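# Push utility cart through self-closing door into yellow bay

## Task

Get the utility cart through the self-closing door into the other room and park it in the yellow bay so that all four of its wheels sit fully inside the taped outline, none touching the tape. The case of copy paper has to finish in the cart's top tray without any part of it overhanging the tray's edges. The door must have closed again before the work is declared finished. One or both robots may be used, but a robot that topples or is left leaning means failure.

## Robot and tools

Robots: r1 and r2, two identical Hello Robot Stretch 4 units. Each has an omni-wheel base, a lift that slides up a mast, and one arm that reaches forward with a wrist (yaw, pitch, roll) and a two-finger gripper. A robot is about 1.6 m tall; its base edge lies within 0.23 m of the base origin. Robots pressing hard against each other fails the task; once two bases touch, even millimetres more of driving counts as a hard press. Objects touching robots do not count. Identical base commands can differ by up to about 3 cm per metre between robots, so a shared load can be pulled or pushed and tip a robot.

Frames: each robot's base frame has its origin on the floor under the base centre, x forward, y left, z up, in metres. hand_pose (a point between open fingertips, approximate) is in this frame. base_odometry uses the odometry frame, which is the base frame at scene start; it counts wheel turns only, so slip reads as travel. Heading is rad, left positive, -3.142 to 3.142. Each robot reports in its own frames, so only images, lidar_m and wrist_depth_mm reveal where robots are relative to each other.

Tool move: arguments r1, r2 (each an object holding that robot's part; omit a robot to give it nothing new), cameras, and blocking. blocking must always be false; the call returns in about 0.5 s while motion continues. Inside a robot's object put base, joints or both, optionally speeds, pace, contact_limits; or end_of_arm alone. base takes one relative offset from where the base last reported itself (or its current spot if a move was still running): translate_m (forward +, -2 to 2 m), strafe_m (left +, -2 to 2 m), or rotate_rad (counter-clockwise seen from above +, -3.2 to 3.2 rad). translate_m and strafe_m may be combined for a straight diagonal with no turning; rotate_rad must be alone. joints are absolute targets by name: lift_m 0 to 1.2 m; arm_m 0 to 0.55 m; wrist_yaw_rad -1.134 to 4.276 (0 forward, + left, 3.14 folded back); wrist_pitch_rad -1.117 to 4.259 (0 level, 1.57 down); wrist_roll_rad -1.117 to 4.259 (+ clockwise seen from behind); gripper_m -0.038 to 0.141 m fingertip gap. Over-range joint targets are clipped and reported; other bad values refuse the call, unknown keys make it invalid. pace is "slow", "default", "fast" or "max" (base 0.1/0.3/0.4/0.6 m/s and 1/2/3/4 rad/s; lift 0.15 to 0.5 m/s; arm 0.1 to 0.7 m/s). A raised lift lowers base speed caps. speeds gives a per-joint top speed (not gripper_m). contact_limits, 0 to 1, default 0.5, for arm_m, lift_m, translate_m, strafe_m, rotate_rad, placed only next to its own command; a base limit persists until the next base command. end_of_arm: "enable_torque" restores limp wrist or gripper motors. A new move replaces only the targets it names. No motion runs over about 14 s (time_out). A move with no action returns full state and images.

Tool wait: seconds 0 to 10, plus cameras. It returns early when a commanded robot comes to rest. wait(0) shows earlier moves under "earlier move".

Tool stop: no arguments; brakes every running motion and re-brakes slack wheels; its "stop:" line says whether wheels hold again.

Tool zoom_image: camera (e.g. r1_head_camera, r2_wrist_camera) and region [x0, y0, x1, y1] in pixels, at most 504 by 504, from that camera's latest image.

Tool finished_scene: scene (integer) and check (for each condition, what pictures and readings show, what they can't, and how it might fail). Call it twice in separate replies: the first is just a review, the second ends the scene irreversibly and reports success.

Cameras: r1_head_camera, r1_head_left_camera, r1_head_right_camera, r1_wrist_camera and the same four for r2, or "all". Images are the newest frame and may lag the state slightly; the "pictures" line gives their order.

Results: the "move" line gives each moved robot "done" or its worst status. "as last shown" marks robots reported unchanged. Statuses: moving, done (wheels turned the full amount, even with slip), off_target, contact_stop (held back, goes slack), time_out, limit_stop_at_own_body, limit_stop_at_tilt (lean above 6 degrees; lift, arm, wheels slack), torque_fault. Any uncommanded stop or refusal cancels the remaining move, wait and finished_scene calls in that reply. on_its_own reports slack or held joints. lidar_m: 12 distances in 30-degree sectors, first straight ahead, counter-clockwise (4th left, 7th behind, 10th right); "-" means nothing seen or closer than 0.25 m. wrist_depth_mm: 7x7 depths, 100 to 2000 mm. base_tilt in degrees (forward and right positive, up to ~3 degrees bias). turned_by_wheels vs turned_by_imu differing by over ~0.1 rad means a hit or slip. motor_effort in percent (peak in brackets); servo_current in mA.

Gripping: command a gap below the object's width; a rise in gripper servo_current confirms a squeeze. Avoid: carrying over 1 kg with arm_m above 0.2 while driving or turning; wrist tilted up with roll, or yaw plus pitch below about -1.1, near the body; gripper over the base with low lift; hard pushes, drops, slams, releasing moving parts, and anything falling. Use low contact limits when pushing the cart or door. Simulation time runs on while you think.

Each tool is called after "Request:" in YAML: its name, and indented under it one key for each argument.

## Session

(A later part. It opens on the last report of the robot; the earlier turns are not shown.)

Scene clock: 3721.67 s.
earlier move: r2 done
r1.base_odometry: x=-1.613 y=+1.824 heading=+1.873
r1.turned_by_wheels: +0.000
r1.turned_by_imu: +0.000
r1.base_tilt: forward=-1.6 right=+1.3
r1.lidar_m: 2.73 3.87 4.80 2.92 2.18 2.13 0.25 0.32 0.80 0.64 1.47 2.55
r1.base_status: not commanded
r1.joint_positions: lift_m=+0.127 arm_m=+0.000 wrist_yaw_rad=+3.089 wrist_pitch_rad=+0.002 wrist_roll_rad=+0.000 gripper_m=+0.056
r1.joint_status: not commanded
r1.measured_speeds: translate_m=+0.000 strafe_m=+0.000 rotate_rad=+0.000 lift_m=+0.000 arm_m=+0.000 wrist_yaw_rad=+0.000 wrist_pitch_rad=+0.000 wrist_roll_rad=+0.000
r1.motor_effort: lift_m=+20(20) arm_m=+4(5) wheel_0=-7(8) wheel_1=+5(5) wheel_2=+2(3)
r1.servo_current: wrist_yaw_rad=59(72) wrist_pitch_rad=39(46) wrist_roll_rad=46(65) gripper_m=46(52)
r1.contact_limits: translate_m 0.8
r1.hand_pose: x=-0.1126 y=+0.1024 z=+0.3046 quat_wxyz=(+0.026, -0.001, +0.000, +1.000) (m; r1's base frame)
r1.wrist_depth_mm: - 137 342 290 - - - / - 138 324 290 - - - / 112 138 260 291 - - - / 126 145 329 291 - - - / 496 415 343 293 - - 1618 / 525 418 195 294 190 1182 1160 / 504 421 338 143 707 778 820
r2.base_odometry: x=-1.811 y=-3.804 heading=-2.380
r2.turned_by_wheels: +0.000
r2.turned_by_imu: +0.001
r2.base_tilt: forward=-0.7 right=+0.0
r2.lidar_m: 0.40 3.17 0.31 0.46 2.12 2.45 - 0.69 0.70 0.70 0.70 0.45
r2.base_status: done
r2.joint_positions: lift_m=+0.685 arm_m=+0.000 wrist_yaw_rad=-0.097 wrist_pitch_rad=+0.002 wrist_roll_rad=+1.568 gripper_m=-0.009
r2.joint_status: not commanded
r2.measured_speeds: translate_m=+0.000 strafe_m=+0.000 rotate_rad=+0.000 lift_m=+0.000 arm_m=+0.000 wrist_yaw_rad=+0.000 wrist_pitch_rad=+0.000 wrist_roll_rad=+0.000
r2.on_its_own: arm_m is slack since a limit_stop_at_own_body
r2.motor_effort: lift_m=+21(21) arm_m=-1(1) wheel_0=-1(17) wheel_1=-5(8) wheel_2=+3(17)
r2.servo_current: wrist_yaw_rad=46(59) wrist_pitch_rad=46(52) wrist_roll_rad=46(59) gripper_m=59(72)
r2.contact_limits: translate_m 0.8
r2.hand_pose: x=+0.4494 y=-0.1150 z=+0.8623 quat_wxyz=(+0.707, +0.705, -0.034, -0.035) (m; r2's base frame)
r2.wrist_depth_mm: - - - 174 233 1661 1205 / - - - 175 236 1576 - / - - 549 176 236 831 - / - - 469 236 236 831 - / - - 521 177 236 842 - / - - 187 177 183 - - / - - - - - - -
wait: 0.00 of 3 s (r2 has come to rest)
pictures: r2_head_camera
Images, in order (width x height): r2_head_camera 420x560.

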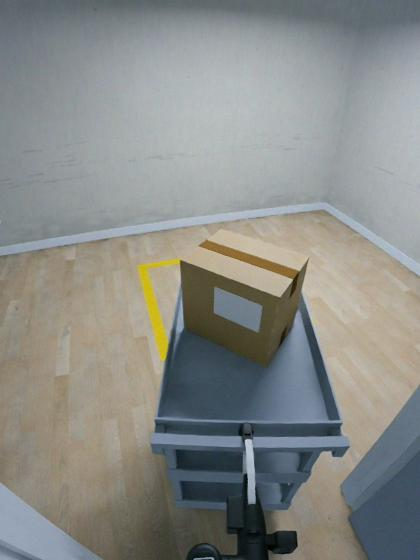

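Request:
wait:
  seconds: 0
  cameras: ["r2_head_left_camera", "r2_head_right_camera", "r1_head_right_camera", "r1_head_left_camera"]

Scene clock: 3767.30 s.
r1.base_odometry: x=-1.613 y=+1.824 heading=+1.873
r1.turned_by_wheels: +0.000
r1.turned_by_imu: +0.000
r1.base_tilt: forward=-1.5 right=+1.3
r1.lidar_m: 2.73 3.83 4.81 2.91 2.22 2.14 0.25 0.31 0.81 0.65 1.47 2.56
r1.base_status: not commanded
r1.joint_positions: lift_m=+0.127 arm_m=+0.000 wrist_yaw_rad=+3.089 wrist_pitch_rad=+0.002 wrist_roll_rad=+0.000 gripper_m=+0.056
r1.joint_status: not commanded
r1.measured_speeds: translate_m=+0.000 strafe_m=+0.000 rotate_rad=+0.000 lift_m=+0.000 arm_m=+0.000 wrist_yaw_rad=+0.000 wrist_pitch_rad=+0.000 wrist_roll_rad=+0.000
r1.motor_effort: lift_m=+20(20) arm_m=+4(5) wheel_0=-8(8) wheel_1=+5(5) wheel_2=+2(3)
r1.servo_current: wrist_yaw_rad=39(72) wrist_pitch_rad=46(46) wrist_roll_rad=59(65) gripper_m=46(52)
r1.contact_limits: translate_m 0.8
r1.hand_pose: x=-0.1126 y=+0.1024 z=+0.3046 quat_wxyz=(+0.026, -0.001, +0.000, +1.000) (m; r1's base frame)
r1.wrist_depth_mm: - 137 338 287 - - - / - 138 325 290 - - - / 112 138 258 291 - - - / 127 144 325 293 - - - / 500 415 343 294 - - 1537 / 525 421 195 294 190 1160 1138 / 504 418 338 144 707 778 820
r2.base_odometry: x=-1.811 y=-3.804 heading=-2.380
r2.turned_by_wheels: +0.000
r2.turned_by_imu: +0.000
r2.base_tilt: forward=-0.7 right=+0.0
r2.lidar_m: 0.39 3.16 0.33 0.45 2.11 2.48 - 0.69 0.67 0.70 0.69 0.42
r2.base_status: done
r2.joint_positions: lift_m=+0.685 arm_m=+0.000 wrist_yaw_rad=-0.097 wrist_pitch_rad=+0.002 wrist_roll_rad=+1.568 gripper_m=-0.009
r2.joint_status: not commanded
r2.measured_speeds: translate_m=+0.000 strafe_m=+0.000 rotate_rad=+0.000 lift_m=+0.000 arm_m=+0.000 wrist_yaw_rad=+0.000 wrist_pitch_rad=+0.000 wrist_roll_rad=+0.000
r2.on_its_own: arm_m is slack since a limit_stop_at_own_body
r2.motor_effort: lift_m=+21(21) arm_m=+0(1) wheel_0=+0(17) wheel_1=-5(8) wheel_2=+3(17)
r2.servo_current: wrist_yaw_rad=52(59) wrist_pitch_rad=46(52) wrist_roll_rad=46(59) gripper_m=59(72)
r2.contact_limits: translate_m 0.8
r2.hand_pose: x=+0.4494 y=-0.1150 z=+0.8623 quat_wxyz=(+0.707, +0.705, -0.034, -0.035) (m; r2's base frame)
r2.wrist_depth_mm: - - - 174 234 1708 1229 / - - - 175 234 1576 - / - - 549 176 236 831 - / - - 469 236 236 842 - / - - 517 176 236 842 - / - - 188 177 183 - - / - - - - - - -
pictures: r1_head_left_camera, r1_head_right_camera, r2_head_left_camera, r2_head_right_camera
Images, in order (width x height): r1_head_left_camera 420x672, r1_head_right_camera 420x672, r2_head_left_camera 420x672, r2_head_right_camera 420x672.

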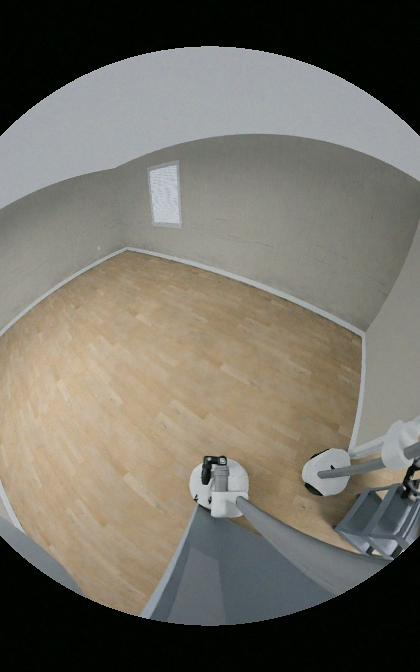

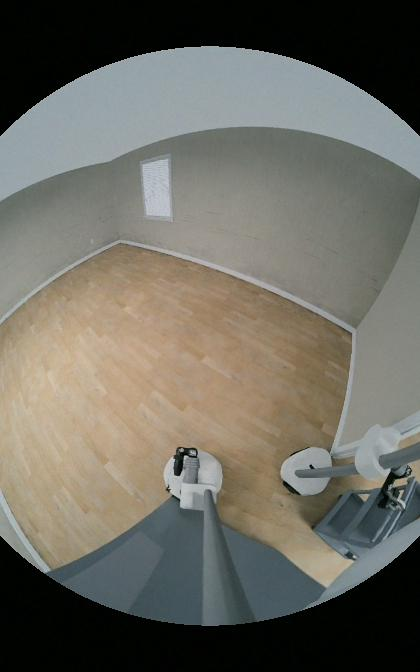

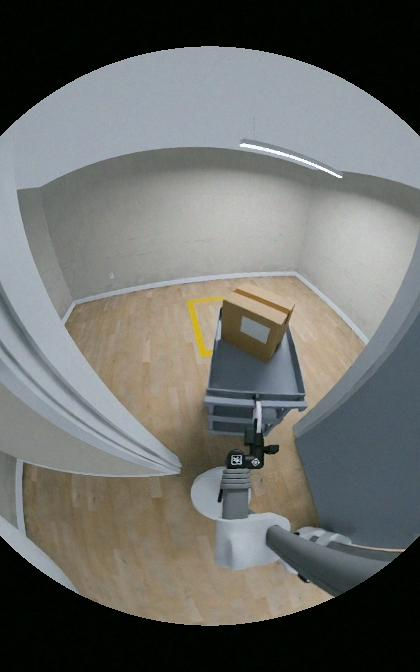

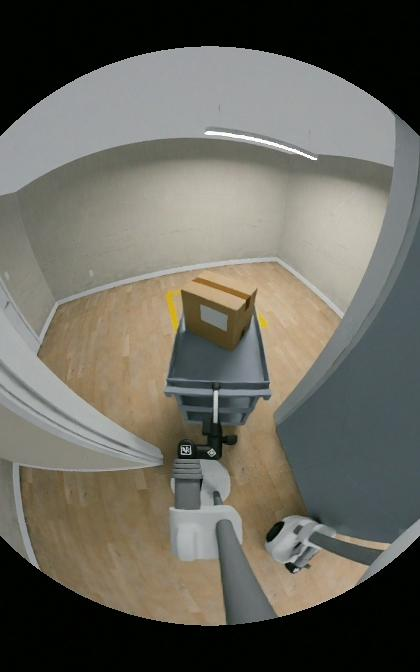

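Request:
zoom_image:
  camera: "r2_head_left_camera"
  region: [120, 400, 330, 580]

Request:
zoom_image:
  camera: "r2_head_right_camera"
  region: [100, 380, 340, 600]

Scaled by 2.400 from the camera's 420x672 image, which has a finer 600x960 frame.

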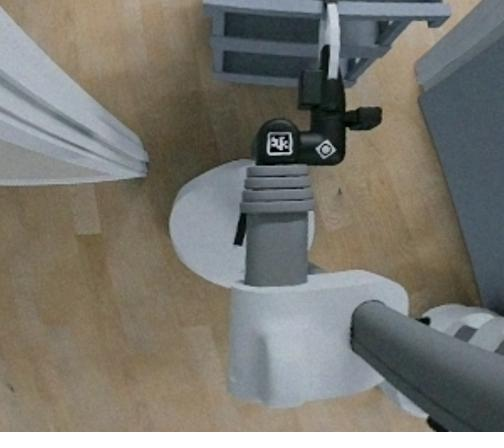

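Scaled by 2.100 from the camera's 420x672 image, which has a finer 600x960 frame.

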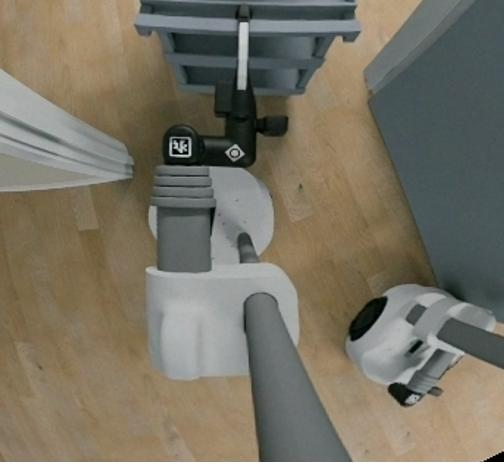

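Request:
move:
  blocking: false
  r2: {"base": {"translate_m": 0.242, "strafe_m": -0.064}, "contact_limits": {"translate_m": 0.8}}
  cameras: []

Request:
wait:
  seconds: 3
  cameras: ["r2_head_camera", "r2_head_left_camera"]

Scene clock: 3822.27 s.
move: r2 moving
r1.base_odometry: x=-1.613 y=+1.824 heading=+1.873
r1.turned_by_wheels: +0.000
r1.turned_by_imu: +0.000
r1.base_tilt: forward=-1.6 right=+1.3
r1.lidar_m: 2.71 3.85 4.80 2.92 2.23 2.15 0.25 0.30 0.82 0.67 1.50 2.55
r1.base_status: not commanded
r1.joint_positions: lift_m=+0.127 arm_m=+0.000 wrist_yaw_rad=+3.089 wrist_pitch_rad=+0.002 wrist_roll_rad=+0.000 gripper_m=+0.056
r1.joint_status: not commanded
r1.measured_speeds: translate_m=+0.000 strafe_m=+0.000 rotate_rad=+0.000 lift_m=+0.000 arm_m=+0.000 wrist_yaw_rad=+0.000 wrist_pitch_rad=+0.000 wrist_roll_rad=+0.000
r1.motor_effort: lift_m=+20(20) arm_m=+4(4) wheel_0=-7(8) wheel_1=+5(5) wheel_2=+2(2)
r1.servo_current: wrist_yaw_rad=33(59) wrist_pitch_rad=39(52) wrist_roll_rad=59(65) gripper_m=46(46)
r1.contact_limits: translate_m 0.8
r1.hand_pose: x=-0.1126 y=+0.1024 z=+0.3046 quat_wxyz=(+0.026, -0.001, +0.000, +1.000) (m; r1's base frame)
r1.wrist_depth_mm: - 137 340 287 - - - / - 138 325 291 - - - / 112 138 260 291 - - - / 127 144 327 291 - - - / 500 415 343 294 - - 1661 / 521 418 195 293 190 1160 1118 / 504 418 338 143 707 768 820
r2.base_odometry: x=-1.839 y=-3.819 heading=-2.379
r2.turned_by_wheels: +0.000
r2.turned_by_imu: +0.000
r2.base_tilt: forward=-0.7 right=+0.0
r2.lidar_m: 0.38 3.14 0.32 0.39 2.13 2.47 - 0.70 0.69 0.66 0.67 0.43
r2.base_status: translate_m moving; strafe_m moving
r2.joint_positions: lift_m=+0.685 arm_m=+0.000 wrist_yaw_rad=-0.098 wrist_pitch_rad=+0.002 wrist_roll_rad=+1.568 gripper_m=-0.009
r2.joint_status: not commanded
r2.measured_speeds: translate_m=+0.120 strafe_m=-0.033 rotate_rad=-0.008 lift_m=+0.000 arm_m=+0.000 wrist_yaw_rad=-0.005 wrist_pitch_rad=+0.000 wrist_roll_rad=+0.000
r2.on_its_own: arm_m is slack since a limit_stop_at_own_body
r2.motor_effort: lift_m=+21(21) arm_m=+0(0) wheel_0=+9(13) wheel_1=+6(8) wheel_2=-16(16)
r2.servo_current: wrist_yaw_rad=46(52) wrist_pitch_rad=39(46) wrist_roll_rad=59(59) gripper_m=59(65)
r2.contact_limits: translate_m 0.8
r2.hand_pose: x=+0.4493 y=-0.1152 z=+0.8623 quat_wxyz=(+0.707, +0.705, -0.034, -0.035) (m; r2's base frame)
r2.wrist_depth_mm: - - - 180 239 1661 1138 / - - - 179 239 1661 - / - - 585 178 238 820 - / - - 477 177 237 842 - / - - 508 177 236 - - / - - 186 177 183 - - / - - 597 - - - -
pictures: none
No camera images: "cameras" was empty.

Scene clock: 3824.03 s.
earlier move: r2 done
r1.base_odometry: x=-1.613 y=+1.824 heading=+1.873
r1.turned_by_wheels: +0.000
r1.turned_by_imu: +0.000
r1.base_tilt: forward=-1.6 right=+1.2
r1.lidar_m: 2.72 3.83 4.82 2.92 2.21 2.15 0.25 0.34 0.83 0.81 1.47 2.56
r1.base_status: not commanded
r1.joint_positions: lift_m=+0.127 arm_m=+0.000 wrist_yaw_rad=+3.089 wrist_pitch_rad=+0.002 wrist_roll_rad=+0.000 gripper_m=+0.056
r1.joint_status: not commanded
r1.measured_speeds: translate_m=+0.000 strafe_m=+0.000 rotate_rad=+0.000 lift_m=+0.000 arm_m=+0.000 wrist_yaw_rad=+0.000 wrist_pitch_rad=+0.000 wrist_roll_rad=+0.000
r1.motor_effort: lift_m=+20(20) arm_m=+4(5) wheel_0=-7(8) wheel_1=+5(5) wheel_2=+2(3)
r1.servo_current: wrist_yaw_rad=46(72) wrist_pitch_rad=33(52) wrist_roll_rad=39(72) gripper_m=39(52)
r1.contact_limits: translate_m 0.8
r1.hand_pose: x=-0.1126 y=+0.1024 z=+0.3046 quat_wxyz=(+0.026, -0.001, +0.000, +1.000) (m; r1's base frame)
r1.wrist_depth_mm: - 138 340 289 - - - / - 137 324 290 - - - / 112 138 262 291 - - - / 127 144 325 293 - - - / 492 421 343 293 - - 1661 / 517 421 195 294 190 1182 1160 / 504 421 340 143 707 778 820
r2.base_odometry: x=-2.030 y=-3.924 heading=-2.379
r2.turned_by_wheels: +0.000
r2.turned_by_imu: +0.001
r2.base_tilt: forward=-0.6 right=+0.1
r2.lidar_m: 0.36 2.94 2.61 0.37 0.37 2.59 - 0.83 0.64 0.57 0.59 0.46
r2.base_status: done
r2.joint_positions: lift_m=+0.685 arm_m=+0.000 wrist_yaw_rad=-0.100 wrist_pitch_rad=+0.002 wrist_roll_rad=+1.568 gripper_m=-0.009
r2.joint_status: not commanded
r2.measured_speeds: translate_m=+0.000 strafe_m=+0.000 rotate_rad=+0.000 lift_m=+0.000 arm_m=+0.000 wrist_yaw_rad=+0.000 wrist_pitch_rad=+0.000 wrist_roll_rad=+0.000
r2.on_its_own: arm_m is slack since a limit_stop_at_own_body
r2.motor_effort: lift_m=+21(21) arm_m=+0(1) wheel_0=+3(15) wheel_1=+3(8) wheel_2=-2(19)
r2.servo_current: wrist_yaw_rad=39(59) wrist_pitch_rad=39(46) wrist_roll_rad=52(59) gripper_m=52(65)
r2.contact_limits: translate_m 0.8
r2.hand_pose: x=+0.4491 y=-0.1158 z=+0.8623 quat_wxyz=(+0.707, +0.705, -0.035, -0.036) (m; r2's base frame)
r2.wrist_depth_mm: - - - 214 282 298 312 / - - - 206 271 1708 1182 / - - - 197 259 1863 - / - - 580 190 250 842 - / - - 477 183 241 831 - / - - 189 177 184 - - / - - - - 227 - -
wait: 1.77 of 3 s (r2 has come to rest)
pictures: r2_head_camera, r2_head_left_camera
Images, in order (width x height): r2_head_camera 420x560, r2_head_left_camera 420x672.

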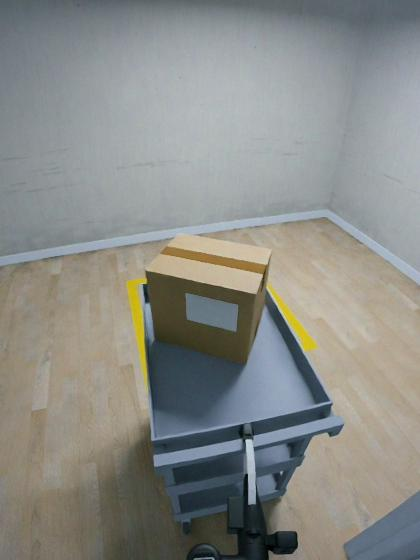

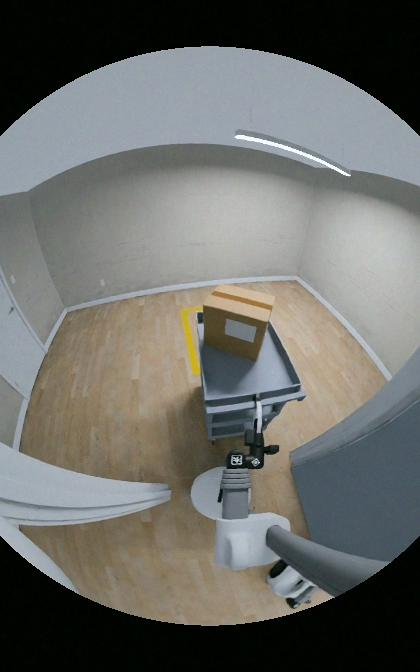

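Request:
zoom_image:
  camera: "r2_head_camera"
  region: [100, 250, 340, 420]

Scaled by 2.100 from the camera's 420x560 image, which has a finer 1200x1600 frame.

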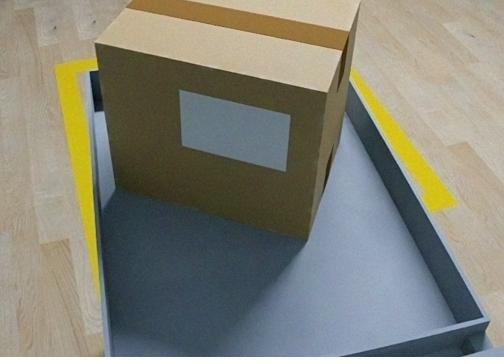

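Request:
move:
  blocking: false
  r2: {"base": {"translate_m": 0.39, "strafe_m": 0.085}, "contact_limits": {"translate_m": 0.8}}
  cameras: []

Request:
wait:
  seconds: 3
  cameras: ["r2_head_camera", "r2_head_left_camera"]

Scene clock: 3977.17 s.
move: r2 moving
r1.base_odometry: x=-1.613 y=+1.824 heading=+1.873
r1.turned_by_wheels: +0.000
r1.turned_by_imu: +0.000
r1.base_tilt: forward=-1.6 right=+1.3
r1.lidar_m: 2.70 3.87 4.78 2.91 2.21 2.15 0.25 0.30 0.85 0.84 1.47 2.55
r1.base_status: not commanded
r1.joint_positions: lift_m=+0.127 arm_m=+0.000 wrist_yaw_rad=+3.089 wrist_pitch_rad=+0.002 wrist_roll_rad=+0.000 gripper_m=+0.056
r1.joint_status: not commanded
r1.measured_speeds: translate_m=+0.000 strafe_m=+0.000 rotate_rad=+0.000 lift_m=+0.000 arm_m=+0.000 wrist_yaw_rad=+0.000 wrist_pitch_rad=+0.000 wrist_roll_rad=+0.000
r1.motor_effort: lift_m=+20(20) arm_m=+4(5) wheel_0=-7(8) wheel_1=+5(5) wheel_2=+2(2)
r1.servo_current: wrist_yaw_rad=39(52) wrist_pitch_rad=39(52) wrist_roll_rad=52(59) gripper_m=46(46)
r1.contact_limits: translate_m 0.8
r1.hand_pose: x=-0.1126 y=+0.1024 z=+0.3046 quat_wxyz=(+0.026, -0.001, +0.000, +1.000) (m; r1's base frame)
r1.wrist_depth_mm: - 137 340 290 - - - / - 138 325 289 - - - / 112 138 259 290 - - - / 126 144 327 293 - - - / 496 413 347 293 - - 1576 / 521 421 195 294 191 1160 1138 / 508 421 340 143 699 788 820
r2.base_odometry: x=-2.048 y=-3.951 heading=-2.379
r2.turned_by_wheels: +0.000
r2.turned_by_imu: +0.000
r2.base_tilt: forward=-0.7 right=+0.0
r2.lidar_m: 0.35 2.91 2.62 0.34 0.36 2.60 - 0.84 0.66 0.55 0.62 0.43
r2.base_status: translate_m moving; strafe_m moving
r2.joint_positions: lift_m=+0.685 arm_m=+0.000 wrist_yaw_rad=-0.102 wrist_pitch_rad=+0.002 wrist_roll_rad=+1.568 gripper_m=-0.009
r2.joint_status: not commanded
r2.measured_speeds: translate_m=+0.122 strafe_m=+0.025 rotate_rad=+0.003 lift_m=+0.000 arm_m=+0.000 wrist_yaw_rad=+0.000 wrist_pitch_rad=+0.000 wrist_roll_rad=+0.000
r2.on_its_own: arm_m is slack since a limit_stop_at_own_body
r2.motor_effort: lift_m=+21(21) arm_m=+0(0) wheel_0=+4(10) wheel_1=+9(10) wheel_2=-15(18)
r2.servo_current: wrist_yaw_rad=46(52) wrist_pitch_rad=46(52) wrist_roll_rad=46(65) gripper_m=59(65)
r2.contact_limits: translate_m 0.8
r2.hand_pose: x=+0.4488 y=-0.1164 z=+0.8623 quat_wxyz=(+0.707, +0.705, -0.035, -0.037) (m; r2's base frame)
r2.wrist_depth_mm: - - - 221 293 315 314 / - - - 211 277 1756 1255 / - - - 201 262 1863 - / - - 627 192 251 831 - / - - 477 185 240 842 - / - - 186 177 181 798 - / - - - - 224 - -
pictures: none
No camera images: "cameras" was empty.

Scene clock: 3979.47 s.
earlier move: r2 done
r1.base_odometry: x=-1.613 y=+1.824 heading=+1.873
r1.turned_by_wheels: +0.000
r1.turned_by_imu: +0.000
r1.base_tilt: forward=-1.6 right=+1.3
r1.lidar_m: 2.69 3.86 4.80 2.94 2.23 2.16 0.25 0.33 1.18 1.17 1.50 2.56
r1.base_status: not commanded
r1.joint_positions: lift_m=+0.127 arm_m=+0.000 wrist_yaw_rad=+3.089 wrist_pitch_rad=+0.002 wrist_roll_rad=+0.000 gripper_m=+0.056
r1.joint_status: not commanded
r1.measured_speeds: translate_m=+0.000 strafe_m=+0.000 rotate_rad=+0.000 lift_m=+0.000 arm_m=+0.000 wrist_yaw_rad=+0.000 wrist_pitch_rad=+0.000 wrist_roll_rad=+0.000
r1.motor_effort: lift_m=+20(20) arm_m=+4(5) wheel_0=-7(8) wheel_1=+5(5) wheel_2=+2(3)
r1.servo_current: wrist_yaw_rad=59(65) wrist_pitch_rad=46(52) wrist_roll_rad=26(65) gripper_m=33(46)
r1.contact_limits: translate_m 0.8
r1.hand_pose: x=-0.1126 y=+0.1024 z=+0.3046 quat_wxyz=(+0.026, -0.001, +0.000, +1.000) (m; r1's base frame)
r1.wrist_depth_mm: - 137 340 289 - - - / - 137 324 290 - - - / 112 138 262 293 - - - / 126 144 327 293 - - - / 492 415 343 293 - - 1576 / 517 421 195 293 191 1160 1118 / 508 421 340 143 715 778 820
r2.base_odometry: x=-2.254 y=-4.255 heading=-2.379
r2.turned_by_wheels: +0.000
r2.turned_by_imu: +0.001
r2.base_tilt: forward=-0.7 right=+0.1
r2.lidar_m: 0.33 2.57 2.59 2.28 0.51 0.47 - 1.11 0.69 0.66 2.46 0.46
r2.base_status: done
r2.joint_positions: lift_m=+0.685 arm_m=+0.000 wrist_yaw_rad=-0.100 wrist_pitch_rad=+0.002 wrist_roll_rad=+1.568 gripper_m=-0.009
r2.joint_status: not commanded
r2.measured_speeds: translate_m=+0.000 strafe_m=+0.000 rotate_rad=+0.000 lift_m=+0.000 arm_m=+0.000 wrist_yaw_rad=+0.000 wrist_pitch_rad=+0.000 wrist_roll_rad=+0.000
r2.on_its_own: arm_m is slack since a limit_stop_at_own_body
r2.motor_effort: lift_m=+21(21) arm_m=+0(1) wheel_0=+4(10) wheel_1=+4(10) wheel_2=-2(18)
r2.servo_current: wrist_yaw_rad=39(59) wrist_pitch_rad=39(52) wrist_roll_rad=46(65) gripper_m=59(72)
r2.contact_limits: translate_m 0.8
r2.hand_pose: x=+0.4491 y=-0.1159 z=+0.8623 quat_wxyz=(+0.707, +0.705, -0.035, -0.036) (m; r2's base frame)
r2.wrist_depth_mm: - - - 229 300 312 310 / - - - 216 283 1661 1182 / - - - 205 268 1708 - / - - 683 195 257 854 - / - - 473 185 243 - - / - - 189 177 182 - - / - - - - 224 - -
wait: 2.30 of 3 s (r2 has come to rest)
pictures: r2_head_camera, r2_head_left_camera
Images, in order (width x height): r2_head_camera 420x560, r2_head_left_camera 420x672.

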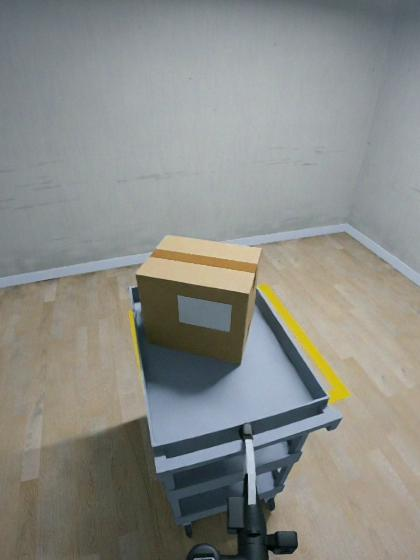

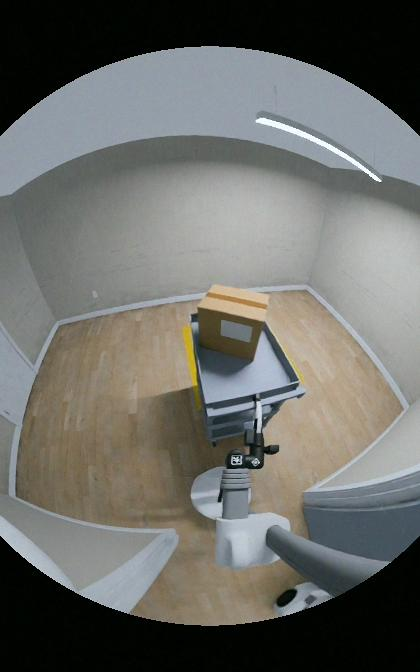

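Request:
zoom_image:
  camera: "r2_head_camera"
  region: [110, 260, 360, 430]

Request:
zoom_image:
  camera: "r2_head_left_camera"
  region: [120, 280, 370, 560]

Scaled by 2.016 from the camera's 420x560 image, which has a finer 1200x1600 frame.

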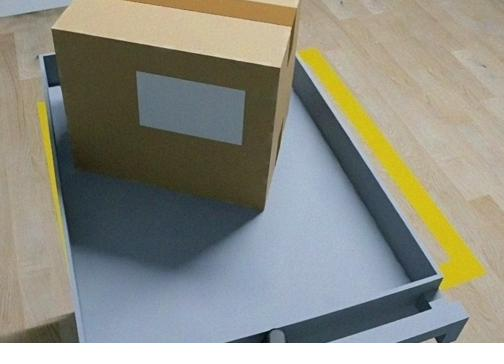

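Scaled by 1.800 from the camera's 420x672 image, which has a finer 600x960 frame.

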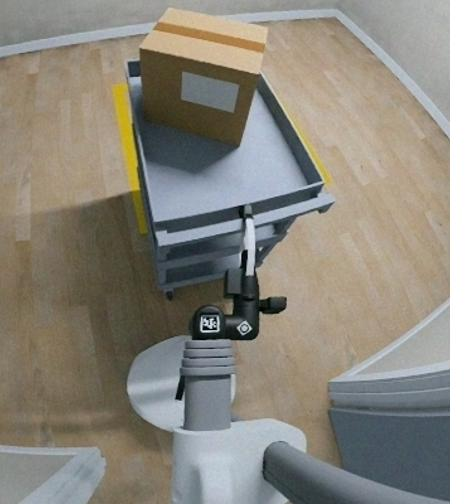

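Request:
move:
  blocking: false
  r2: {"base": {"translate_m": 0.44, "strafe_m": 0.025}, "joints": {"wrist_yaw_rad": 0.2}, "speeds": {"wrist_yaw_rad": 0.25}, "contact_limits": {"translate_m": 0.8}}
  cameras: []

Request:
wait:
  seconds: 3
  cameras: ["r2_head_camera", "r2_head_right_camera"]

Scene clock: 4041.50 s.
move: r2 moving
r1.base_odometry: x=-1.613 y=+1.824 heading=+1.873
r1.turned_by_wheels: +0.000
r1.turned_by_imu: +0.000
r1.base_tilt: forward=-1.6 right=+1.3
r1.lidar_m: 2.70 3.84 4.79 2.90 2.20 2.14 0.25 0.32 1.20 1.20 1.49 2.55
r1.base_status: not commanded
r1.joint_positions: lift_m=+0.127 arm_m=+0.000 wrist_yaw_rad=+3.089 wrist_pitch_rad=+0.002 wrist_roll_rad=+0.000 gripper_m=+0.056
r1.joint_status: not commanded
r1.measured_speeds: translate_m=+0.000 strafe_m=+0.000 rotate_rad=+0.000 lift_m=+0.000 arm_m=+0.000 wrist_yaw_rad=+0.000 wrist_pitch_rad=+0.000 wrist_roll_rad=+0.000
r1.motor_effort: lift_m=+20(20) arm_m=+4(4) wheel_0=-7(8) wheel_1=+5(5) wheel_2=+2(2)
r1.servo_current: wrist_yaw_rad=52(65) wrist_pitch_rad=39(46) wrist_roll_rad=39(59) gripper_m=33(52)
r1.contact_limits: translate_m 0.8
r1.hand_pose: x=-0.1126 y=+0.1024 z=+0.3046 quat_wxyz=(+0.026, -0.001, +0.000, +1.000) (m; r1's base frame)
r1.wrist_depth_mm: - 137 340 290 - - - / - 138 325 291 - - - / 111 138 262 293 - - - / 126 144 327 293 - - - / 492 415 343 291 - - 1576 / 517 418 195 293 191 1160 1138 / 504 421 336 143 699 778 820
r2.base_odometry: x=-2.275 y=-4.278 heading=-2.379
r2.turned_by_wheels: -0.001
r2.turned_by_imu: +0.000
r2.base_tilt: forward=-0.7 right=+0.1
r2.lidar_m: 0.35 0.37 2.61 2.27 0.60 0.49 - 1.12 0.69 0.65 2.45 0.45
r2.base_status: translate_m moving; strafe_m moving
r2.joint_positions: lift_m=+0.685 arm_m=+0.000 wrist_yaw_rad=-0.014 wrist_pitch_rad=+0.002 wrist_roll_rad=+1.568 gripper_m=-0.009
r2.joint_status: wrist_yaw_rad moving
r2.measured_speeds: translate_m=+0.122 strafe_m=+0.007 rotate_rad=+0.000 lift_m=+0.000 arm_m=+0.000 wrist_yaw_rad=+0.245 wrist_pitch_rad=+0.000 wrist_roll_rad=+0.000
r2.on_its_own: arm_m is slack since a limit_stop_at_own_body
r2.motor_effort: lift_m=+21(21) arm_m=+0(1) wheel_0=+6(8) wheel_1=+8(10) wheel_2=-17(17)
r2.servo_current: wrist_yaw_rad=189(189) wrist_pitch_rad=39(46) wrist_roll_rad=39(59) gripper_m=59(65)
r2.contact_limits: translate_m 0.8
r2.hand_pose: x=+0.4580 y=-0.0915 z=+0.8623 quat_wxyz=(+0.708, +0.706, -0.004, -0.006) (m; r2's base frame)
r2.wrist_depth_mm: - - - 216 283 1366 1078 / - - - 206 272 1708 1205 / - - - 197 259 1661 - / - - 585 189 251 831 - / - - 480 184 239 - - / - - 187 177 181 - - / - - 517 - 225 - -
pictures: none
No camera images: "cameras" was empty.

Scene clock: 4043.93 s.
earlier move: r2 done
r1.base_odometry: x=-1.613 y=+1.824 heading=+1.873
r1.turned_by_wheels: +0.000
r1.turned_by_imu: +0.000
r1.base_tilt: forward=-1.6 right=+1.3
r1.lidar_m: 2.70 3.86 4.81 2.95 2.21 2.14 0.25 0.32 1.60 1.20 1.49 2.54
r1.base_status: not commanded
r1.joint_positions: lift_m=+0.127 arm_m=+0.000 wrist_yaw_rad=+3.089 wrist_pitch_rad=+0.002 wrist_roll_rad=+0.000 gripper_m=+0.056
r1.joint_status: not commanded
r1.measured_speeds: translate_m=+0.000 strafe_m=+0.000 rotate_rad=+0.000 lift_m=+0.000 arm_m=+0.000 wrist_yaw_rad=+0.000 wrist_pitch_rad=+0.000 wrist_roll_rad=+0.000
r1.motor_effort: lift_m=+20(20) arm_m=+4(5) wheel_0=-8(8) wheel_1=+5(5) wheel_2=+2(3)
r1.servo_current: wrist_yaw_rad=33(65) wrist_pitch_rad=39(52) wrist_roll_rad=52(65) gripper_m=46(52)
r1.contact_limits: translate_m 0.8
r1.hand_pose: x=-0.1126 y=+0.1024 z=+0.3046 quat_wxyz=(+0.026, -0.001, +0.000, +1.000) (m; r1's base frame)
r1.wrist_depth_mm: - 137 340 289 - - - / - 137 324 290 - - - / 112 138 259 291 - - - / 126 144 327 290 - - - / 496 415 345 291 - - 1576 / 521 421 193 294 190 1160 1160 / 504 421 338 143 707 768 809
r2.base_odometry: x=-2.554 y=-4.577 heading=-2.378
r2.turned_by_wheels: +0.001
r2.turned_by_imu: +0.002
r2.base_tilt: forward=-0.7 right=+0.0
r2.lidar_m: 0.38 0.38 2.49 2.36 1.38 0.86 - 0.99 0.87 1.37 2.37 0.47
r2.base_status: done
r2.joint_positions: lift_m=+0.685 arm_m=+0.000 wrist_yaw_rad=+0.202 wrist_pitch_rad=+0.002 wrist_roll_rad=+1.568 gripper_m=-0.009
r2.joint_status: all done
r2.measured_speeds: translate_m=+0.000 strafe_m=+0.000 rotate_rad=+0.000 lift_m=+0.000 arm_m=+0.000 wrist_yaw_rad=+0.000 wrist_pitch_rad=+0.000 wrist_roll_rad=+0.000
r2.on_its_own: arm_m is slack since a limit_stop_at_own_body
r2.motor_effort: lift_m=+21(21) arm_m=+0(1) wheel_0=+5(13) wheel_1=+4(10) wheel_2=-2(18)
r2.servo_current: wrist_yaw_rad=52(189) wrist_pitch_rad=39(52) wrist_roll_rad=52(59) gripper_m=65(65)
r2.contact_limits: translate_m 0.8
r2.hand_pose: x=+0.4709 y=-0.0277 z=+0.8623 quat_wxyz=(+0.704, +0.703, +0.072, +0.071) (m; r2's base frame)
r2.wrist_depth_mm: - - - 183 244 1708 1138 / - - - 183 243 1708 496 / - - 580 181 242 809 - / - 473 477 179 238 854 - / - 496 496 178 237 - - / - - 187 177 181 - - / - - - - 234 - -
wait: 2.43 of 3 s (r2 has come to rest)
pictures: r2_head_camera, r2_head_right_camera
Images, in order (width x height): r2_head_camera 420x560, r2_head_right_camera 420x672.

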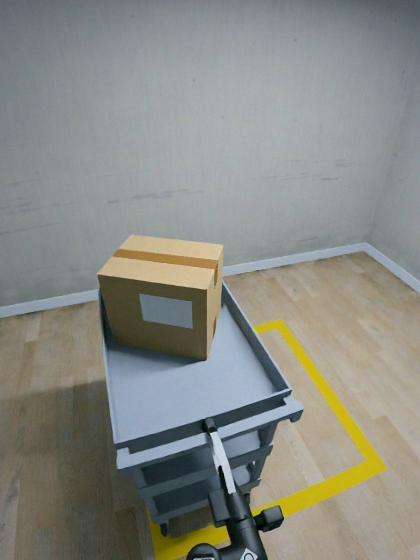

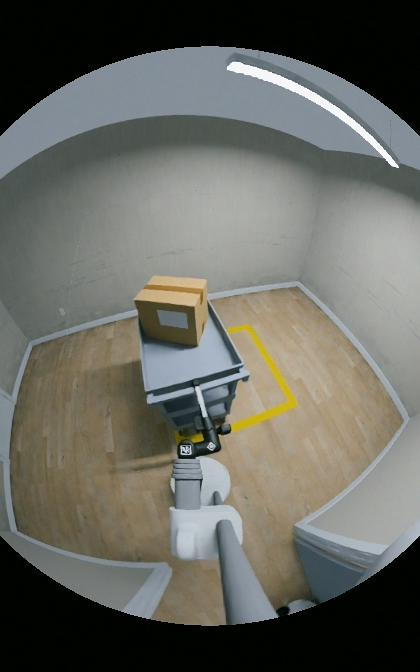

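Request:
zoom_image:
  camera: "r2_head_camera"
  region: [220, 300, 400, 500]

Request:
zoom_image:
  camera: "r2_head_camera"
  region: [90, 420, 310, 560]

Scaled by 2.520 from the camera's 420x560 image, which has a finer 1200x1600 frame.

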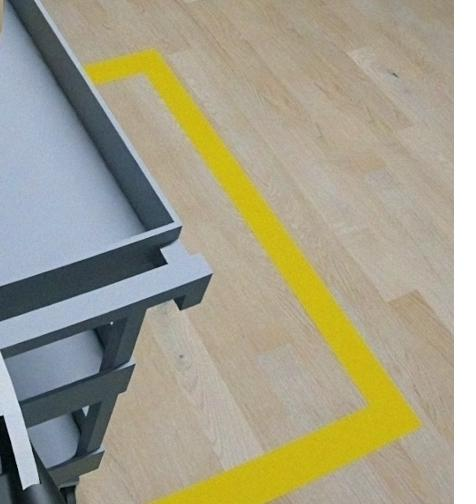

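Scaled by 2.291 from the camera's 420x560 image, which has a finer 1200x1600 frame.

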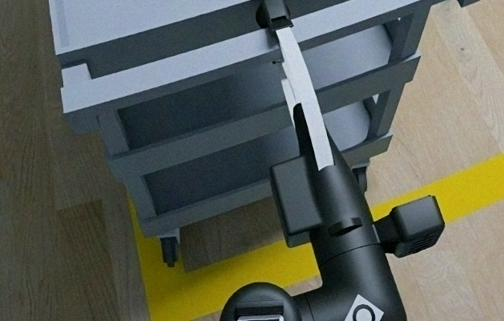

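Request:
move:
  blocking: false
  r2: {"base": {"translate_m": 0.3, "strafe_m": 0.08}, "contact_limits": {"translate_m": 0.8}}
  cameras: []

Request:
wait:
  seconds: 3
  cameras: ["r2_head_camera", "r2_head_right_camera"]

Scene clock: 4083.53 s.
move: r2 moving
r1.base_odometry: x=-1.613 y=+1.824 heading=+1.873
r1.turned_by_wheels: +0.000
r1.turned_by_imu: +0.000
r1.base_tilt: forward=-1.5 right=+1.3
r1.lidar_m: 2.71 3.86 4.81 2.93 2.19 2.15 0.25 0.31 1.65 1.20 1.47 2.56
r1.base_status: not commanded
r1.joint_positions: lift_m=+0.127 arm_m=+0.000 wrist_yaw_rad=+3.089 wrist_pitch_rad=+0.002 wrist_roll_rad=+0.000 gripper_m=+0.056
r1.joint_status: not commanded
r1.measured_speeds: translate_m=+0.000 strafe_m=+0.000 rotate_rad=+0.000 lift_m=+0.000 arm_m=+0.000 wrist_yaw_rad=+0.000 wrist_pitch_rad=+0.000 wrist_roll_rad=+0.000
r1.motor_effort: lift_m=+20(20) arm_m=+4(4) wheel_0=-7(8) wheel_1=+5(5) wheel_2=+2(2)
r1.servo_current: wrist_yaw_rad=52(65) wrist_pitch_rad=39(46) wrist_roll_rad=46(59) gripper_m=46(52)
r1.contact_limits: translate_m 0.8
r1.hand_pose: x=-0.1126 y=+0.1024 z=+0.3046 quat_wxyz=(+0.026, -0.001, +0.000, +1.000) (m; r1's base frame)
r1.wrist_depth_mm: - 138 340 290 - - - / - 138 325 289 - - - / 112 138 260 290 - - - / 126 145 325 293 - - - / 496 415 343 294 - - 1576 / 521 418 195 294 190 1182 1138 / 504 421 340 144 707 778 820
r2.base_odometry: x=-2.571 y=-4.605 heading=-2.378
r2.turned_by_wheels: +0.000
r2.turned_by_imu: +0.001
r2.base_tilt: forward=-0.7 right=+0.0
r2.lidar_m: 0.37 0.38 2.42 2.35 1.46 0.84 - 0.99 0.87 1.44 2.41 0.45
r2.base_status: translate_m moving; strafe_m moving
r2.joint_positions: lift_m=+0.685 arm_m=+0.000 wrist_yaw_rad=+0.202 wrist_pitch_rad=+0.002 wrist_roll_rad=+1.568 gripper_m=-0.009
r2.joint_status: not commanded
r2.measured_speeds: translate_m=+0.121 strafe_m=+0.032 rotate_rad=-0.004 lift_m=+0.000 arm_m=+0.000 wrist_yaw_rad=-0.012 wrist_pitch_rad=+0.000 wrist_roll_rad=+0.000
r2.on_its_own: arm_m is slack since a limit_stop_at_own_body
r2.motor_effort: lift_m=+21(21) arm_m=+0(1) wheel_0=+3(10) wheel_1=+10(11) wheel_2=-15(15)
r2.servo_current: wrist_yaw_rad=52(59) wrist_pitch_rad=46(46) wrist_roll_rad=46(52) gripper_m=59(65)
r2.contact_limits: translate_m 0.8
r2.hand_pose: x=+0.4709 y=-0.0279 z=+0.8623 quat_wxyz=(+0.704, +0.703, +0.072, +0.070) (m; r2's base frame)
r2.wrist_depth_mm: - - - 188 251 1618 1160 / - - - 186 247 1756 504 / - - 609 183 244 820 - / - 473 473 181 240 842 - / - 496 496 179 237 - - / - - 187 177 182 - - / - - - - - - -
pictures: none
No camera images: "cameras" was empty.

Scene clock: 4085.50 s.
earlier move: r2 done
r1.base_odometry: x=-1.613 y=+1.824 heading=+1.873
r1.turned_by_wheels: +0.000
r1.turned_by_imu: +0.000
r1.base_tilt: forward=-1.6 right=+1.3
r1.lidar_m: 2.71 3.86 4.79 2.90 2.22 2.14 0.25 0.29 1.91 1.20 1.47 2.55
r1.base_status: not commanded
r1.joint_positions: lift_m=+0.127 arm_m=+0.000 wrist_yaw_rad=+3.089 wrist_pitch_rad=+0.002 wrist_roll_rad=+0.000 gripper_m=+0.056
r1.joint_status: not commanded
r1.measured_speeds: translate_m=+0.000 strafe_m=+0.000 rotate_rad=+0.000 lift_m=+0.000 arm_m=+0.000 wrist_yaw_rad=+0.000 wrist_pitch_rad=+0.000 wrist_roll_rad=+0.000
r1.motor_effort: lift_m=+20(20) arm_m=+4(5) wheel_0=-7(8) wheel_1=+5(5) wheel_2=+2(3)
r1.servo_current: wrist_yaw_rad=46(78) wrist_pitch_rad=46(52) wrist_roll_rad=65(65) gripper_m=39(52)
r1.contact_limits: translate_m 0.8
r1.hand_pose: x=-0.1126 y=+0.1024 z=+0.3046 quat_wxyz=(+0.026, -0.001, +0.000, +1.000) (m; r1's base frame)
r1.wrist_depth_mm: - 137 342 290 - - - / - 137 325 291 - - - / 112 138 259 293 - - - / 126 144 325 291 - - - / 496 415 343 293 - - 1576 / 525 418 195 296 191 1160 1138 / 504 421 340 143 707 788 820
r2.base_odometry: x=-2.716 y=-4.842 heading=-2.378
r2.turned_by_wheels: +0.000
r2.turned_by_imu: +0.000
r2.base_tilt: forward=-0.7 right=+0.0
r2.lidar_m: 0.40 0.36 2.12 2.35 2.04 1.17 1.11 1.11 1.12 2.02 2.36 0.46
r2.base_status: done
r2.joint_positions: lift_m=+0.685 arm_m=+0.000 wrist_yaw_rad=+0.198 wrist_pitch_rad=+0.002 wrist_roll_rad=+1.568 gripper_m=-0.009
r2.joint_status: not commanded
r2.measured_speeds: translate_m=+0.000 strafe_m=+0.000 rotate_rad=+0.000 lift_m=+0.000 arm_m=+0.000 wrist_yaw_rad=+0.000 wrist_pitch_rad=+0.000 wrist_roll_rad=+0.000
r2.on_its_own: arm_m is slack since a limit_stop_at_own_body
r2.motor_effort: lift_m=+21(21) arm_m=+0(1) wheel_0=+3(10) wheel_1=+2(11) wheel_2=-3(17)
r2.servo_current: wrist_yaw_rad=39(59) wrist_pitch_rad=39(46) wrist_roll_rad=39(65) gripper_m=59(65)
r2.contact_limits: translate_m 0.8
r2.hand_pose: x=+0.4708 y=-0.0291 z=+0.8623 quat_wxyz=(+0.705, +0.703, +0.070, +0.069) (m; r2's base frame)
r2.wrist_depth_mm: - - - 192 255 1576 1160 / - - - 188 249 1576 539 / - - 634 185 246 768 - / - 469 473 182 242 842 - / - 488 496 180 237 - - / - - 187 177 182 - - / - - - - - - -
wait: 1.97 of 3 s (r2 has come to rest)
pictures: r2_head_camera, r2_head_right_camera
Images, in order (width x height): r2_head_camera 420x560, r2_head_right_camera 420x672.

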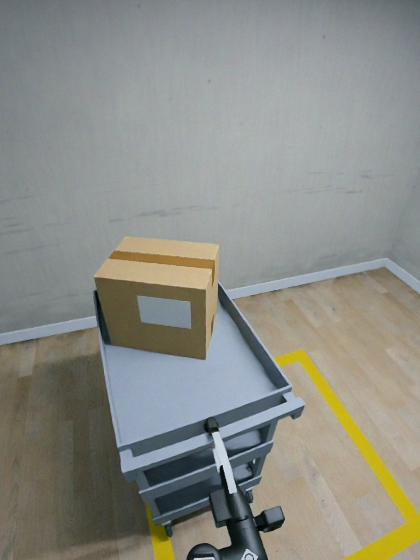

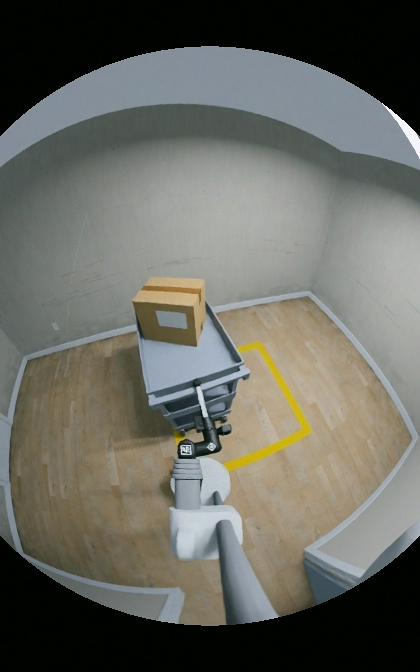

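Request:
zoom_image:
  camera: "r2_head_camera"
  region: [100, 420, 320, 560]

Request:
zoom_image:
  camera: "r2_head_right_camera"
  region: [110, 260, 330, 490]

Scaled by 2.291 from the camera's 420x560 image, which has a finer 1200x1600 frame.

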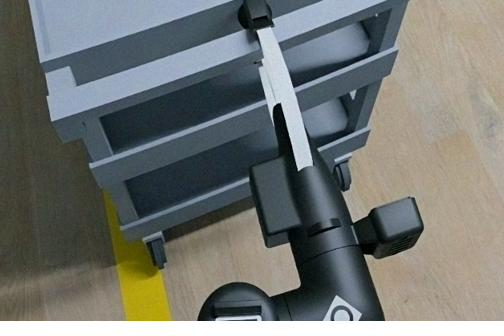

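Scaled by 2.191 from the camera's 420x672 image, which has a finer 600x960 frame.

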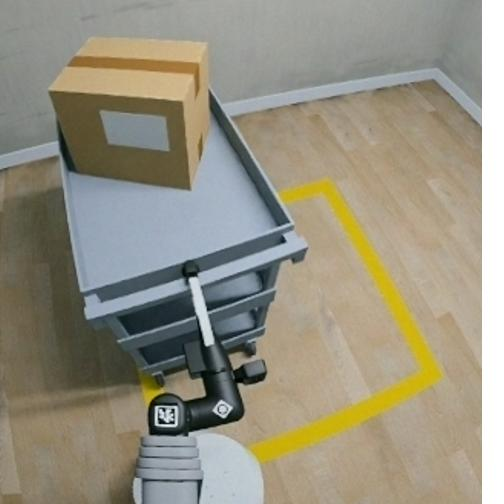

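Request:
move:
  blocking: false
  r2: {"base": {"translate_m": 0.1, "strafe_m": -0.325}, "joints": {"wrist_yaw_rad": 0.5}, "speeds": {"wrist_yaw_rad": 0.2}, "contact_limits": {"translate_m": 0.8}}
  cameras: []

Request:
wait:
  seconds: 3
  cameras: ["r2_head_camera", "r2_head_right_camera"]

Scene clock: 4102.40 s.
move: r2 moving
r1.base_odometry: x=-1.613 y=+1.824 heading=+1.873
r1.turned_by_wheels: +0.000
r1.turned_by_imu: +0.000
r1.base_tilt: forward=-1.6 right=+1.3
r1.lidar_m: 2.72 3.84 4.80 2.94 2.22 2.14 0.25 0.32 1.90 1.21 1.48 2.55
r1.base_status: not commanded
r1.joint_positions: lift_m=+0.127 arm_m=+0.000 wrist_yaw_rad=+3.089 wrist_pitch_rad=+0.002 wrist_roll_rad=+0.000 gripper_m=+0.056
r1.joint_status: not commanded
r1.measured_speeds: translate_m=+0.000 strafe_m=+0.000 rotate_rad=+0.000 lift_m=+0.000 arm_m=+0.000 wrist_yaw_rad=+0.000 wrist_pitch_rad=+0.000 wrist_roll_rad=+0.000
r1.motor_effort: lift_m=+20(20) arm_m=+4(4) wheel_0=-7(8) wheel_1=+4(5) wheel_2=+2(3)
r1.servo_current: wrist_yaw_rad=59(59) wrist_pitch_rad=46(46) wrist_roll_rad=39(59) gripper_m=46(46)
r1.contact_limits: translate_m 0.8
r1.hand_pose: x=-0.1126 y=+0.1024 z=+0.3046 quat_wxyz=(+0.026, -0.001, +0.000, +1.000) (m; r1's base frame)
r1.wrist_depth_mm: - 137 340 289 - - - / - 138 324 290 - - - / 112 138 260 293 - - - / 126 144 325 291 - - - / 496 415 343 293 - - 1576 / 517 421 195 293 190 1160 1160 / 504 421 340 144 699 778 809
r2.base_odometry: x=-2.744 y=-4.827 heading=-2.378
r2.turned_by_wheels: +0.000
r2.turned_by_imu: +0.001
r2.base_tilt: forward=-0.7 right=+0.0
r2.lidar_m: 0.37 0.36 2.13 2.37 2.01 1.15 1.11 1.07 1.17 1.97 2.35 0.51
r2.base_status: translate_m moving; strafe_m moving
r2.joint_positions: lift_m=+0.685 arm_m=+0.000 wrist_yaw_rad=+0.286 wrist_pitch_rad=+0.002 wrist_roll_rad=+1.568 gripper_m=-0.009
r2.joint_status: wrist_yaw_rad moving
r2.measured_speeds: translate_m=+0.037 strafe_m=-0.119 rotate_rad=+0.005 lift_m=+0.000 arm_m=+0.000 wrist_yaw_rad=+0.228 wrist_pitch_rad=+0.000 wrist_roll_rad=+0.000
r2.on_its_own: arm_m is slack since a limit_stop_at_own_body
r2.motor_effort: lift_m=+21(21) arm_m=+0(0) wheel_0=+15(15) wheel_1=-7(9) wheel_2=-7(12)
r2.servo_current: wrist_yaw_rad=46(91) wrist_pitch_rad=39(46) wrist_roll_rad=52(52) gripper_m=59(65)
r2.contact_limits: translate_m 0.8
r2.hand_pose: x=+0.4722 y=-0.0024 z=+0.8623 quat_wxyz=(+0.701, +0.699, +0.102, +0.100) (m; r2's base frame)
r2.wrist_depth_mm: - - - 179 240 1576 1229 / - - - 178 239 1464 - / - - 585 178 239 842 - / - 469 473 177 237 831 - / - 512 508 177 237 - - / - - 187 177 182 - - / - - - - - - -
pictures: none
No camera images: "cameras" was empty.

Scene clock: 4104.50 s.
earlier move: r2 done
r1.base_odometry: x=-1.613 y=+1.824 heading=+1.873
r1.turned_by_wheels: +0.000
r1.turned_by_imu: +0.000
r1.base_tilt: forward=-1.6 right=+1.3
r1.lidar_m: 2.70 3.85 4.80 2.92 2.20 2.15 0.25 0.33 1.91 1.21 1.50 2.55
r1.base_status: not commanded
r1.joint_positions: lift_m=+0.127 arm_m=+0.000 wrist_yaw_rad=+3.089 wrist_pitch_rad=+0.002 wrist_roll_rad=+0.000 gripper_m=+0.056
r1.joint_status: not commanded
r1.measured_speeds: translate_m=+0.000 strafe_m=+0.000 rotate_rad=+0.000 lift_m=+0.000 arm_m=+0.000 wrist_yaw_rad=+0.000 wrist_pitch_rad=+0.000 wrist_roll_rad=+0.000
r1.motor_effort: lift_m=+20(20) arm_m=+4(5) wheel_0=-7(8) wheel_1=+5(5) wheel_2=+2(3)
r1.servo_current: wrist_yaw_rad=52(65) wrist_pitch_rad=39(52) wrist_roll_rad=52(65) gripper_m=33(46)
r1.contact_limits: translate_m 0.8
r1.hand_pose: x=-0.1126 y=+0.1024 z=+0.3046 quat_wxyz=(+0.026, -0.001, +0.000, +1.000) (m; r1's base frame)
r1.wrist_depth_mm: - 137 342 289 - - - / - 138 325 291 - - - / 112 138 260 291 - - - / 126 144 327 291 - - - / 500 415 343 293 - - 1576 / 521 418 195 293 190 1182 1118 / 508 421 338 143 699 768 809
r2.base_odometry: x=-3.012 y=-4.677 heading=-2.378
r2.turned_by_wheels: +0.000
r2.turned_by_imu: +0.002
r2.base_tilt: forward=-0.7 right=+0.1
r2.lidar_m: 0.46 0.34 2.11 2.70 2.04 1.26 1.92 1.02 1.15 2.03 2.05 2.14
r2.base_status: done
r2.joint_positions: lift_m=+0.685 arm_m=+0.000 wrist_yaw_rad=+0.504 wrist_pitch_rad=+0.002 wrist_roll_rad=+1.568 gripper_m=-0.009
r2.joint_status: all done
r2.measured_speeds: translate_m=+0.000 strafe_m=+0.000 rotate_rad=+0.000 lift_m=+0.000 arm_m=+0.000 wrist_yaw_rad=+0.000 wrist_pitch_rad=+0.000 wrist_roll_rad=+0.000
r2.on_its_own: arm_m is slack since a limit_stop_at_own_body
r2.motor_effort: lift_m=+21(21) arm_m=+0(1) wheel_0=+3(17) wheel_1=-4(11) wheel_2=+0(12)
r2.servo_current: wrist_yaw_rad=46(91) wrist_pitch_rad=39(46) wrist_roll_rad=39(59) gripper_m=52(65)
r2.contact_limits: translate_m 0.8
r2.hand_pose: x=+0.4656 y=+0.0627 z=+0.8623 quat_wxyz=(+0.686, +0.684, +0.177, +0.176) (m; r2's base frame)
r2.wrist_depth_mm: - - - 208 273 300 1118 / - - - 200 262 1464 512 / - - - 192 255 676 - / - - 544 188 249 842 - / - 484 480 182 241 - - / - 508 188 178 183 - - / - - - - - - -
wait: 2.10 of 3 s (r2 has come to rest)
pictures: r2_head_camera, r2_head_right_camera
Images, in order (width x height): r2_head_camera 420x560, r2_head_right_camera 420x672.

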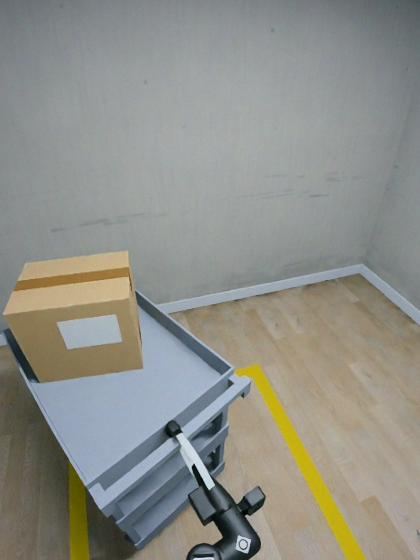

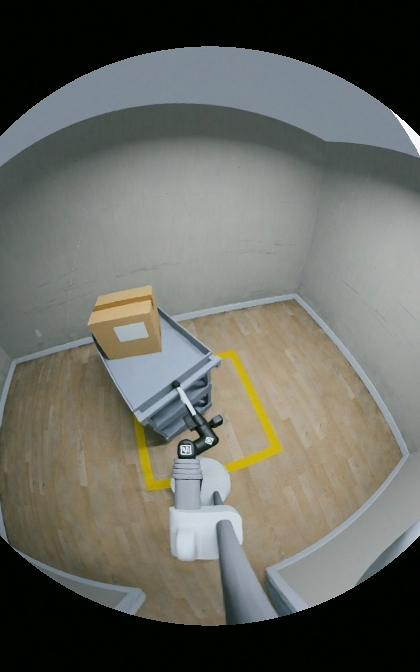

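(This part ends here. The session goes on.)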